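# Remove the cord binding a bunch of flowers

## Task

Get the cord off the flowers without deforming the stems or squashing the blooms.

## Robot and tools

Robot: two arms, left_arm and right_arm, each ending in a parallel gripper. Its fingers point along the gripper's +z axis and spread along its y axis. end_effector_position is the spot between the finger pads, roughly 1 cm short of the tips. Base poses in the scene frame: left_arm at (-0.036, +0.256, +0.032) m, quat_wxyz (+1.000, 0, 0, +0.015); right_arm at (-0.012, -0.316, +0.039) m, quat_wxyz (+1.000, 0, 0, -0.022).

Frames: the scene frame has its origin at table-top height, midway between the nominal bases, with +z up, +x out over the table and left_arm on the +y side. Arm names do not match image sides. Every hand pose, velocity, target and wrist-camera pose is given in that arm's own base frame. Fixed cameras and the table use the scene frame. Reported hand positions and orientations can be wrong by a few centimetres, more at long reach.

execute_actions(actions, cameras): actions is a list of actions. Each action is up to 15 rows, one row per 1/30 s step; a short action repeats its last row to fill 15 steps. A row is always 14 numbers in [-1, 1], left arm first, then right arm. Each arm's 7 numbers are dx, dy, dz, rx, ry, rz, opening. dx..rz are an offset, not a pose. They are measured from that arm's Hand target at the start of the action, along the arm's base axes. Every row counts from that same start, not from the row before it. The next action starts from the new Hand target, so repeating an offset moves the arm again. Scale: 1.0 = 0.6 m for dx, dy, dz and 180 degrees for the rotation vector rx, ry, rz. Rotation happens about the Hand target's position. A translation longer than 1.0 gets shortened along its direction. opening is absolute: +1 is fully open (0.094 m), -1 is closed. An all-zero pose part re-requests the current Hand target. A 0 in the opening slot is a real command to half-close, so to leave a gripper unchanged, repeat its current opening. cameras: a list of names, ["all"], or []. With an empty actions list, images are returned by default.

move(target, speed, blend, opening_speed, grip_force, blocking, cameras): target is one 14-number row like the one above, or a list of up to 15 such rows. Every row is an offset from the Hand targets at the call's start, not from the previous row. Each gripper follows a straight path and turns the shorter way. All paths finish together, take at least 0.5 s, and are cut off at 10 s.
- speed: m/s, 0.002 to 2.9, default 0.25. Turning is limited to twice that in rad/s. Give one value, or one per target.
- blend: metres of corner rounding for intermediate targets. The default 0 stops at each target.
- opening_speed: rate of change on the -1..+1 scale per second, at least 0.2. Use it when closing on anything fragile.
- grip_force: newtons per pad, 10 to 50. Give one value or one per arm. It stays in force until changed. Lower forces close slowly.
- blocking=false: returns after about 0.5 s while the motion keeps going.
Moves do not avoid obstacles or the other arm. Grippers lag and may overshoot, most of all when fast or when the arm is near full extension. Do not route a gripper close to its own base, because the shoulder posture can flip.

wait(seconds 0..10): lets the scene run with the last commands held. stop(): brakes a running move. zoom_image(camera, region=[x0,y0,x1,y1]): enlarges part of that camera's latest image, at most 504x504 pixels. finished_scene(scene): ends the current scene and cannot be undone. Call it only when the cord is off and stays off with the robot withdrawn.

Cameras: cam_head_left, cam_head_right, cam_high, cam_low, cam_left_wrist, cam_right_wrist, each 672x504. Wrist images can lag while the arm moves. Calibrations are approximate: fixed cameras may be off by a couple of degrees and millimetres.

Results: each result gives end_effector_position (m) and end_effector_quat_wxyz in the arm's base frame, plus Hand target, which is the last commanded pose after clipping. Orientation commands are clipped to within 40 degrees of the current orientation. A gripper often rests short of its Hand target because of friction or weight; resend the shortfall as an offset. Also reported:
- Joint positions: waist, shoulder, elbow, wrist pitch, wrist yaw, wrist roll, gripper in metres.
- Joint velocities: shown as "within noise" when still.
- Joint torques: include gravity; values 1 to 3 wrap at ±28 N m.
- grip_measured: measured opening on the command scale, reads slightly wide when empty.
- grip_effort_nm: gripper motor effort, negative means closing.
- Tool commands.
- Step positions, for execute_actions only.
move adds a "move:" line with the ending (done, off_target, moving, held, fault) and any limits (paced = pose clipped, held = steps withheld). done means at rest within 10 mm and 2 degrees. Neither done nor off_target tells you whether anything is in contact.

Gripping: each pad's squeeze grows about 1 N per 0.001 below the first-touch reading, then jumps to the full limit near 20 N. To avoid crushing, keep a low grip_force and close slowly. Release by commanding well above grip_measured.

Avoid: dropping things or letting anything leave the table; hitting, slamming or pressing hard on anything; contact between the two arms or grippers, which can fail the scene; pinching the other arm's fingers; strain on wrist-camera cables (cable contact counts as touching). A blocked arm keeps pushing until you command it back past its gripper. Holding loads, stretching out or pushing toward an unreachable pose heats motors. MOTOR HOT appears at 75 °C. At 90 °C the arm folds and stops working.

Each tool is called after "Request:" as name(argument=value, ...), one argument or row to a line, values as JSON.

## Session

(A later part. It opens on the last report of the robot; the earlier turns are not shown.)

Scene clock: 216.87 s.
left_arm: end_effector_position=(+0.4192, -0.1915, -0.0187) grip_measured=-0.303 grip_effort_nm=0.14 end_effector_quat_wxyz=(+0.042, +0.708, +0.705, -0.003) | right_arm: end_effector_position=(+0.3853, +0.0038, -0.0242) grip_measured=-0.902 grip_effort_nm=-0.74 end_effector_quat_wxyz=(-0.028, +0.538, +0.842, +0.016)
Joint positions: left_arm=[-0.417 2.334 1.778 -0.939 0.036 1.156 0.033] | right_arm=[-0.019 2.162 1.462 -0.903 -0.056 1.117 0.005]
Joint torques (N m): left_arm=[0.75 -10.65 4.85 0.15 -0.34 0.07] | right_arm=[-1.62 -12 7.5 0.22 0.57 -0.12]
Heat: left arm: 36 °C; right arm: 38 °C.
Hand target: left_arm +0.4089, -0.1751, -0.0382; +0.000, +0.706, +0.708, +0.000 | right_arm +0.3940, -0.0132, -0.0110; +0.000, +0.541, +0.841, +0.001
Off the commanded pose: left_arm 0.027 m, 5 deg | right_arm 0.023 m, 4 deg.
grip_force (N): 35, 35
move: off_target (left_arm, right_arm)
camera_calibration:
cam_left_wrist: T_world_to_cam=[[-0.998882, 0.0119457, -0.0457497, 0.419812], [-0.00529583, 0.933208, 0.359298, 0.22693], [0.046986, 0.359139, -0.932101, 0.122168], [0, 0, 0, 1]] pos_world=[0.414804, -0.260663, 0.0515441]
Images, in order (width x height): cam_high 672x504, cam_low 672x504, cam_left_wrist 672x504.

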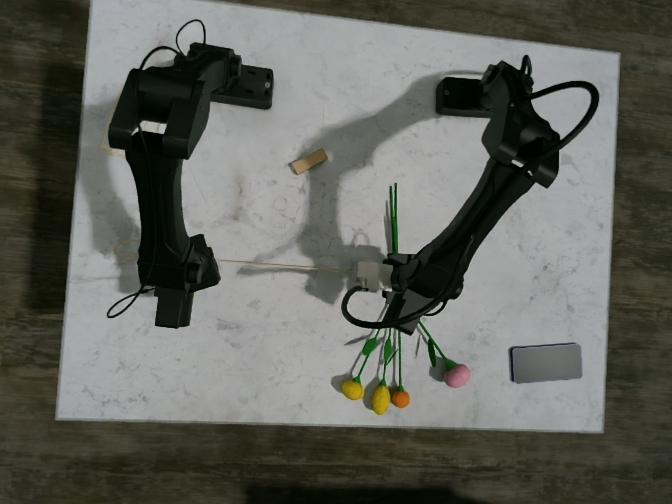

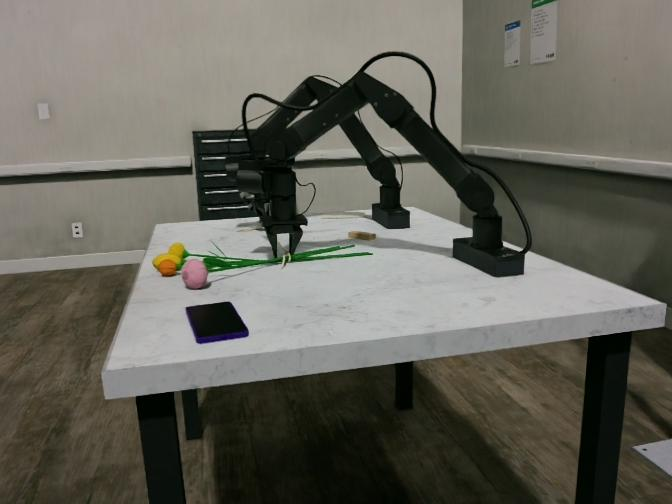

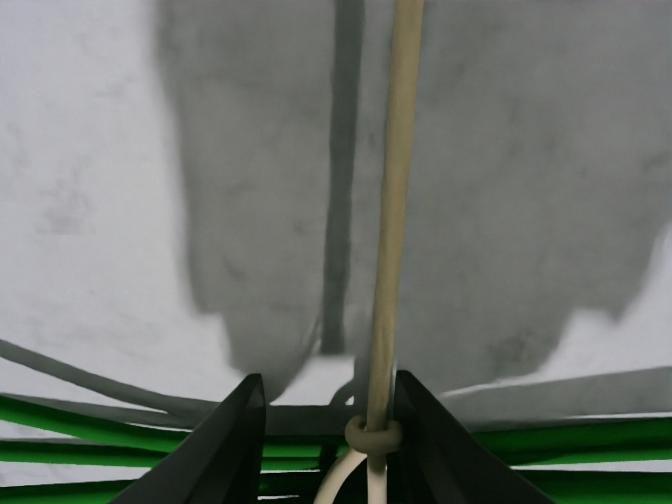

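Request:
move(
  target=[0,0,0,0,0,0,-0.3,0.005,-0.06,0.01,0,0,0,-1],
  speed=0.04,
  cameras=["cam_left_wrist","cam_low","cam_high"],
)

Request:
zoom_image(
  camera="cam_low",
  region=[220, 210, 346, 305],
)

Scene clock: 220.50 s.
left_arm: end_effector_position=(+0.4195, -0.1908, -0.0187) grip_measured=-0.303 grip_effort_nm=0.14 end_effector_quat_wxyz=(+0.041, +0.708, +0.705, -0.001) | right_arm: end_effector_position=(+0.3893, -0.0360, -0.0147) grip_measured=-0.902 grip_effort_nm=-0.74 end_effector_quat_wxyz=(-0.021, +0.540, +0.842, +0.013)
Joint positions: left_arm=[-0.417 2.334 1.778 -0.939 0.031 1.156 0.033] | right_arm=[-0.114 2.162 1.505 -0.94 -0.042 1.026 0.005]
Joint torques (N m): left_arm=[0.75 -10.63 5.04 0.16 -0.31 0.04] | right_arm=[-1.2 -11.02 7.82 0.3 0.4 -0.07]
Heat: left arm: 36 °C; right arm: 38 °C.
Hand target: left_arm +0.4089, -0.1752, -0.0382; +0.000, +0.707, +0.708, +0.000 | right_arm +0.3970, -0.0491, -0.0051; +0.000, +0.541, +0.841, +0.001
Off the commanded pose: left_arm 0.027 m, 5 deg | right_arm 0.018 m, 3 deg.
grip_force (N): 35, 35
move: off_target (left_arm, right_arm)
camera_calibration:
cam_left_wrist: T_world_to_cam=[[-0.998791, 0.012179, -0.0476268, 0.420003], [-0.00597506, 0.931566, 0.363522, 0.226352], [0.0487949, 0.363367, -0.930367, 0.121908], [0, 0, 0, 1]] pos_world=[0.414899, -0.260274, 0.0511381]
Images, in order (width x height): cam_high 672x504, cam_low 672x504, cam_left_wrist 672x504.

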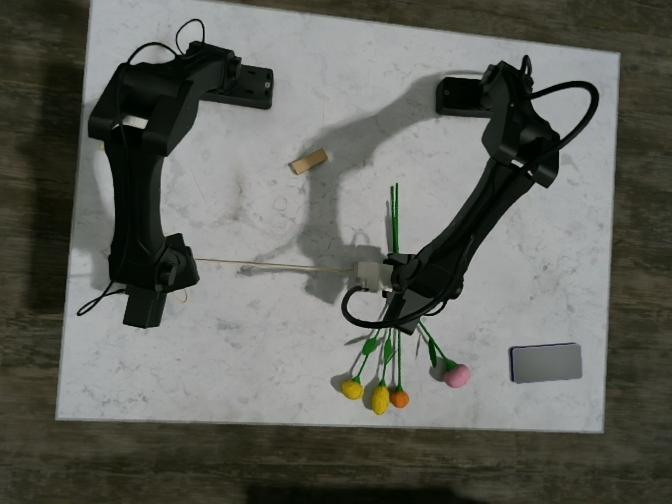

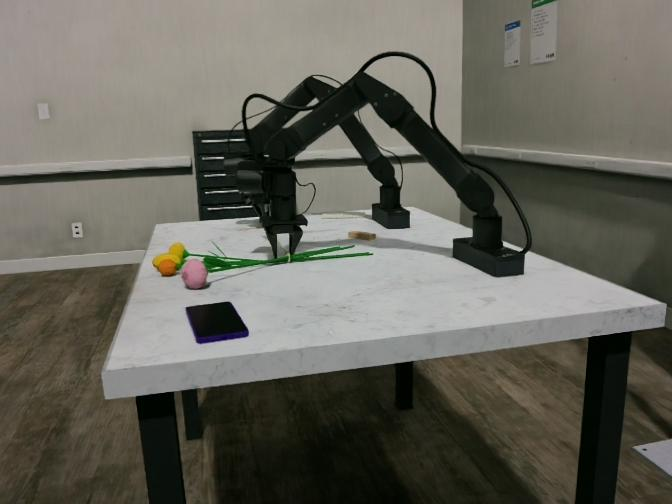

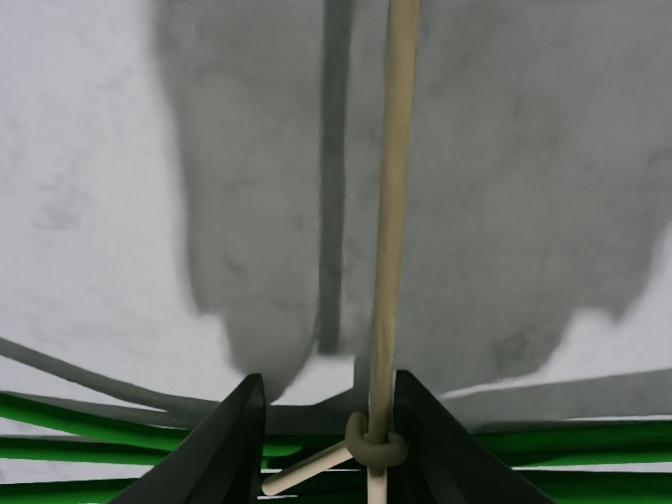

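Scaled by 4.000 from the camera's 672x504 image, which has a finer 960x720 frame.

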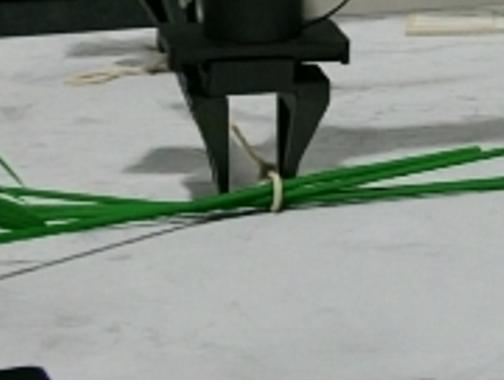

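Request:
move(
  target=[0,0,0,0,0,0,-0.3,0.005,-0.09,0.01,0,0,0,-1],
  speed=0.04,
  cameras=["cam_left_wrist","cam_low","cam_high"],
)

Request:
zoom_image(
  camera="cam_low",
  region=[220, 210, 346, 305],
)

Scene clock: 230.10 s.
left_arm: end_effector_position=(+0.4204, -0.1884, -0.0188) grip_measured=-0.303 grip_effort_nm=0.14 end_effector_quat_wxyz=(+0.038, +0.708, +0.706, +0.006) | right_arm: end_effector_position=(+0.3957, -0.0936, -0.0015) grip_measured=-0.902 grip_effort_nm=-0.74 end_effector_quat_wxyz=(-0.008, +0.541, +0.841, +0.011)
Joint positions: left_arm=[-0.417 2.334 1.778 -0.94 0.017 1.156 0.033] | right_arm=[-0.247 2.182 1.595 -0.991 -0.027 0.896 0.005]
Joint torques (N m): left_arm=[0.73 -10.65 4.96 0.18 -0.17 0] | right_arm=[-0.99 -9.72 8.13 0.35 0.27 -0.08]
Heat: left arm: 36 °C; right arm: 38 °C.
Hand target: left_arm +0.4089, -0.1752, -0.0382; +0.000, +0.707, +0.708, +0.000 | right_arm +0.4001, -0.1032, +0.0010; +0.000, +0.541, +0.841, +0.001
Off the commanded pose: left_arm 0.026 m, 4 deg | right_arm 0.011 m, 1 deg.
grip_force (N): 35, 35
move: off_target (left_arm, right_arm)
camera_calibration:
cam_left_wrist: T_world_to_cam=[[-0.998554, 0.0117541, -0.0524545, 0.420558], [-0.00882716, 0.926701, 0.375695, 0.224674], [0.0530256, 0.375615, -0.925258, 0.121554], [0, 0, 0, 1]] pos_world=[0.415488, -0.258807, 0.0501202]
Images, in order (width x height): cam_high 672x504, cam_low 672x504, cam_left_wrist 672x504.

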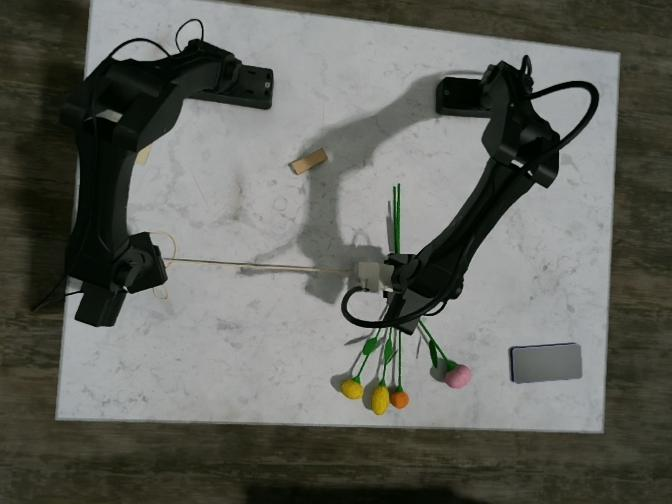

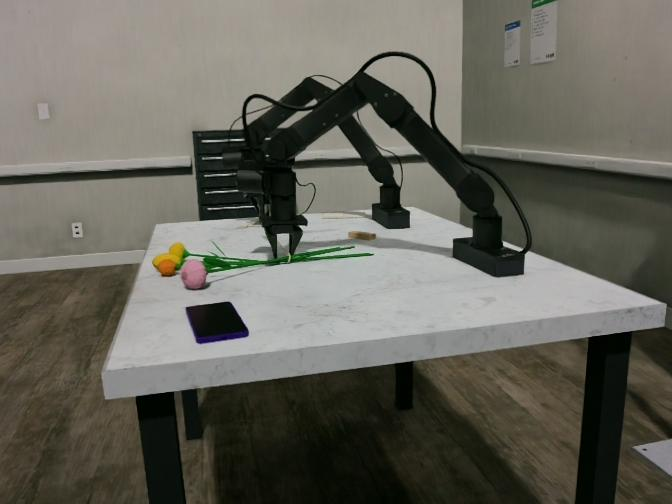

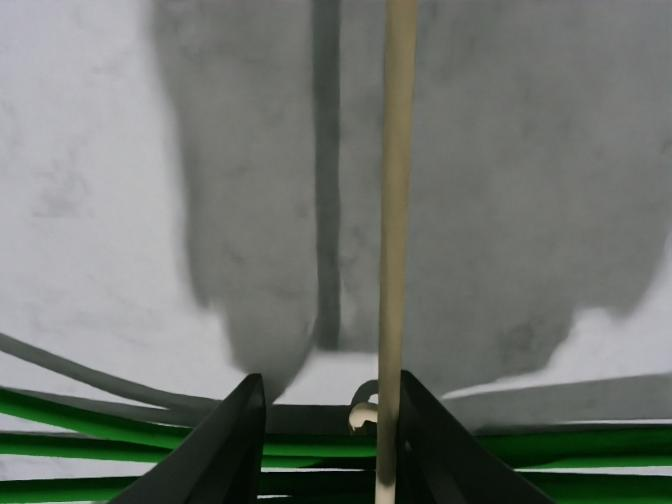

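Scaled by 4.000 from the camera's 672x504 image, which has a finer 960x720 frame.

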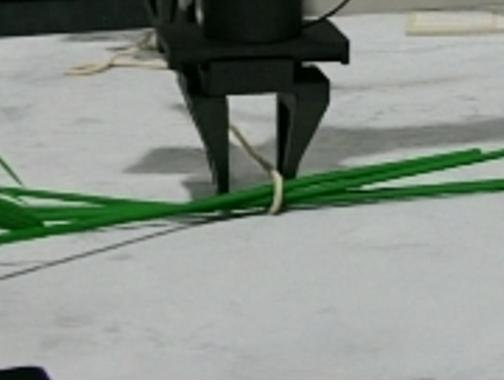

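Nearly free. One more smooth pull brings the end round the bundle.

Request:
move(
  target=[0,0,0,0,0,0,-0.3,0.0,-0.1,0.012,0,0,0,-1],
  speed=0.05,
  cameras=["cam_left_wrist","cam_low","cam_high"],
)

Request:
zoom_image(
  camera="cam_low",
  region=[220, 210, 346, 305],
)

Scene clock: 234.23 s.
left_arm: end_effector_position=(+0.4201, -0.1861, -0.0192) grip_measured=-0.303 grip_effort_nm=0.14 end_effector_quat_wxyz=(+0.033, +0.708, +0.706, +0.010) | right_arm: end_effector_position=(+0.3972, -0.1575, +0.0060) grip_measured=-0.902 grip_effort_nm=-0.74 end_effector_quat_wxyz=(-0.003, +0.542, +0.840, +0.007)
Joint positions: left_arm=[-0.417 2.334 1.778 -0.944 0.006 1.156 0.033] | right_arm=[-0.386 2.247 1.734 -1.06 -0.014 0.761 0.005]
Joint torques (N m): left_arm=[0.75 -10.58 4.83 0.21 -0.04 0.06] | right_arm=[-0.4 -10.25 8.18 0.34 0.18 -0.1]
Heat: left arm: 36 °C; right arm: 38 °C.
Hand target: left_arm +0.4089, -0.1752, -0.0383; +0.000, +0.707, +0.708, +0.000 | right_arm +0.4000, -0.1632, +0.0082; +0.000, +0.541, +0.841, +0.001
Off the commanded pose: left_arm 0.025 m, 4 deg | right_arm 0.007 m, 1 deg.
grip_force (N): 35, 35
move: off_target (left_arm)
camera_calibration:
cam_left_wrist: T_world_to_cam=[[-0.998563, 0.0116321, -0.0523119, 0.420244], [-0.00952989, 0.922055, 0.386941, 0.222315], [0.0527354, 0.386884, -0.920619, 0.122678], [0, 0, 0, 1]] pos_world=[0.415289, -0.257337, 0.0489005]
Images, in order (width x height): cam_high 672x504, cam_low 672x504, cam_left_wrist 672x504.

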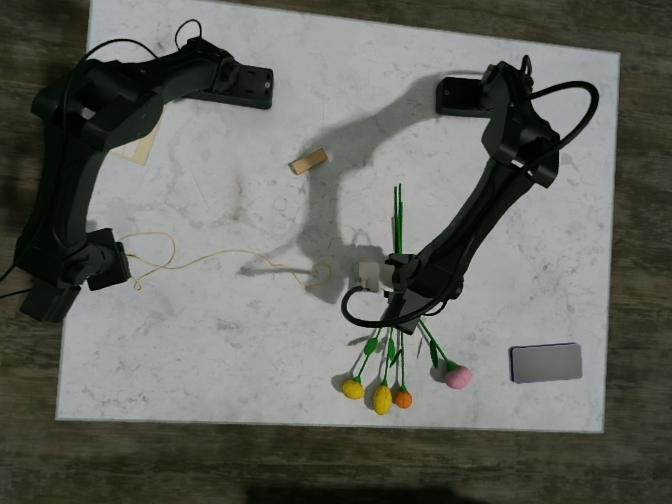

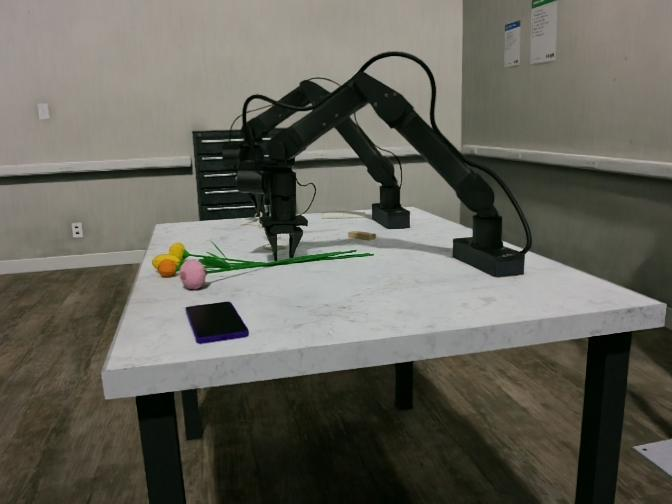

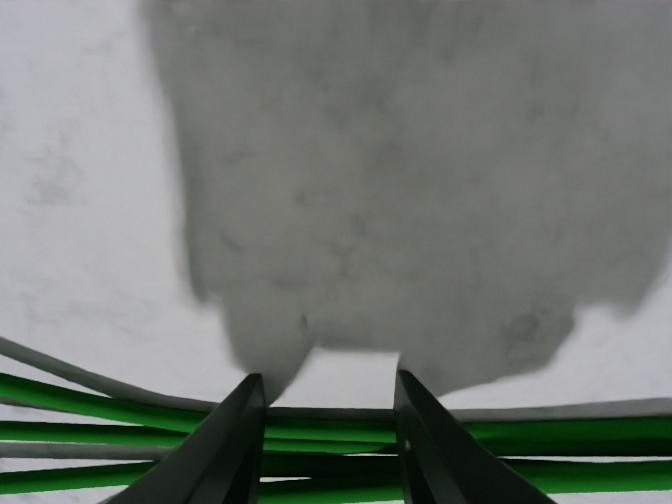

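Scaled by 4.000 from the camera's 672x504 image, which has a finer 960x720 frame.

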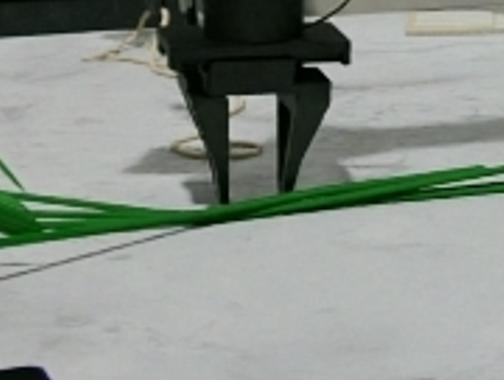

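Request:
move(
  target=[
    [0,-0.02,0.05,0,0,0,-0.3,0,0.0,-0.06,0,0,0,-1],
    [0,-0.02,0.25,0,0,0,-0.3,0.0,0.0,-0.073,0,0,0,-1],
  ],
  speed=[0.05,0.12],
  blend=[0.01,0],
)

Request:
move(
  target=[0,0,0,0,0,0,-0.3,0,0,0,0,0,0,-0.4],
  opening_speed=0.6,
)

Request:
move(
  target=[0,-0.05,0.1,0,0,0,-0.3,0,0,0.25,0,0,0,-0.4],
  speed=0.12,
  cameras=["cam_high","cam_low","cam_head_right"],
)

Scene clock: 240.20 s.
left_arm: end_effector_position=(+0.4118, -0.1841, +0.1082) grip_measured=-0.303 grip_effort_nm=0.14 end_effector_quat_wxyz=(+0.003, +0.705, +0.709, -0.001) | right_arm: end_effector_position=(+0.4030, -0.1600, -0.0214) grip_measured=-0.902 grip_effort_nm=-0.74 end_effector_quat_wxyz=(+0.003, +0.542, +0.840, +0.008)
Joint positions: left_arm=[-0.421 2.334 2.291 -1.522 0.003 1.145 0.033] | right_arm=[-0.386 2.296 1.703 -0.97 -0.014 0.76 0.005]
Joint torques (N m): left_arm=[-0.76 -13.01 7.47 0.03 -0.03 -0.14] | right_arm=[-0.38 -9.58 4.49 0.88 0.13 -0.06]
Heat: left arm: 36 °C; right arm: 38 °C.
Hand target: left_arm +0.4089, -0.1871, +0.1117; +0.000, +0.706, +0.708, +0.000 | right_arm +0.4000, -0.1632, -0.0356; +0.000, +0.541, +0.841, +0.001
Off the commanded pose: left_arm 0.006 m, 0 deg | right_arm 0.015 m, 1 deg.
grip_force (N): 35, 35
move: off_target (right_arm)

Scene clock: 241.40 s.
left_arm: end_effector_position=(+0.4116, -0.1840, +0.1082) grip_measured=-0.303 grip_effort_nm=0.14 end_effector_quat_wxyz=(+0.003, +0.705, +0.709, -0.001) | right_arm: end_effector_position=(+0.4074, -0.1617, -0.0238) grip_measured=-0.402 grip_effort_nm=0.10 end_effector_quat_wxyz=(+0.012, +0.542, +0.840, +0.009)
Joint positions: left_arm=[-0.421 2.334 2.291 -1.523 0.003 1.145 0.033] | right_arm=[-0.386 2.298 1.697 -0.941 -0.014 0.76 0.028]
Joint torques (N m): left_arm=[-0.9 -13 7.39 0.03 -0.03 -0.12] | right_arm=[-0.4 -9.81 4.82 0.59 0.14 -0.05]
Heat: left arm: 36 °C; right arm: 38 °C.
Hand target: left_arm +0.4089, -0.1871, +0.1117; +0.000, +0.706, +0.708, +0.000 | right_arm +0.4000, -0.1631, -0.0357; +0.000, +0.541, +0.841, +0.001
Off the commanded pose: left_arm 0.005 m, 0 deg | right_arm 0.014 m, 2 deg.
grip_force (N): 35, 35
move: off_target (right_arm)

Scene clock: 243.47 s.
left_arm: end_effector_position=(+0.4125, -0.2160, +0.1551) grip_measured=-0.303 grip_effort_nm=0.14 end_effector_quat_wxyz=(+0.065, +0.706, +0.705, +0.019) | right_arm: end_effector_position=(+0.3987, -0.1582, +0.0999) grip_measured=-0.401 grip_effort_nm=0.09 end_effector_quat_wxyz=(-0.016, +0.542, +0.840, +0.004)
Joint positions: left_arm=[-0.483 2.3 2.415 -1.552 0.003 1.087 0.033] | right_arm=[-0.386 2.251 2.116 -1.467 -0.014 0.76 0.028]
Joint torques (N m): left_arm=[-0.54 -15.1 7.5 0.38 -0.06 -0.15] | right_arm=[-0.4 -12.79 8.31 0.22 0.16 -0.07]
Heat: left arm: 36 °C; right arm: 38 °C.
Hand target: left_arm +0.4088, -0.2171, +0.1717; +0.000, +0.706, +0.708, +0.000 | right_arm +0.4000, -0.1631, +0.1144; +0.000, +0.541, +0.841, +0.001
Off the commanded pose: left_arm 0.017 m, 8 deg | right_arm 0.015 m, 2 deg.
joint sent to its limit (left arm) — joint 4 (wrist pitch), lower limit. The joint targets are off in orientation, not in position.
grip_force (N): 35, 35
move: off_target (left_arm, right_arm)
Images, in order (width x height): cam_head_right 672x504, cam_high 672x504, cam_low 672x504.

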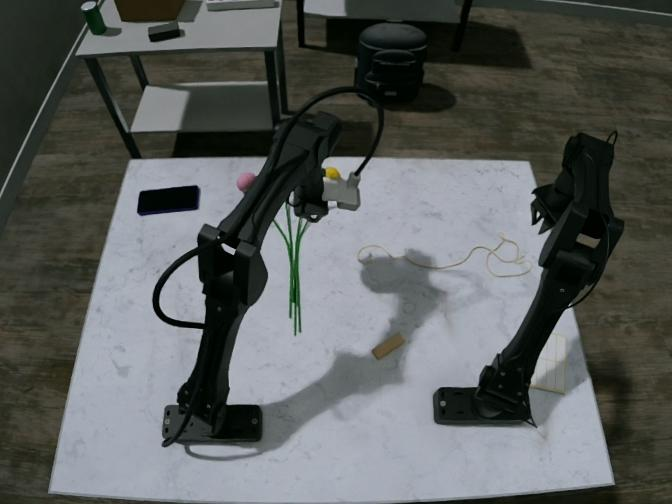

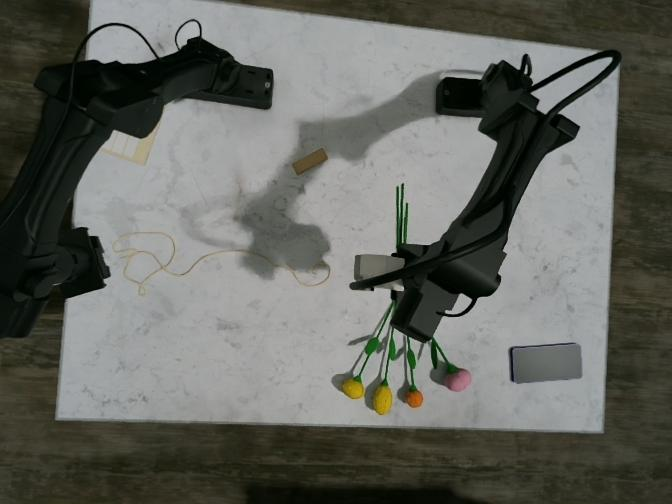

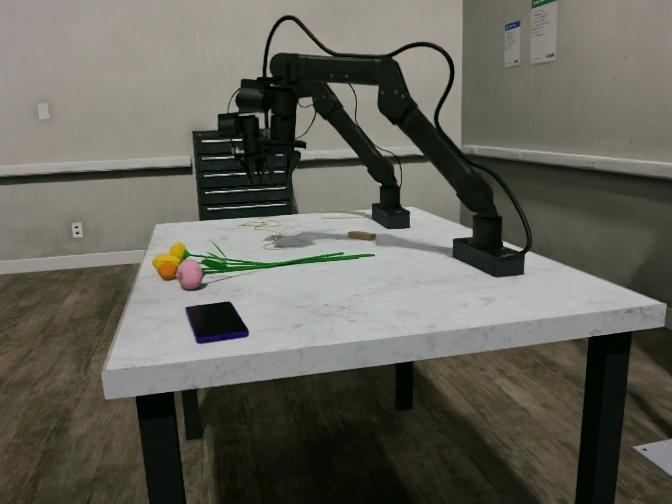

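Request:
finished_scene(
  scene=2,
)

The scene is finished: the task was done.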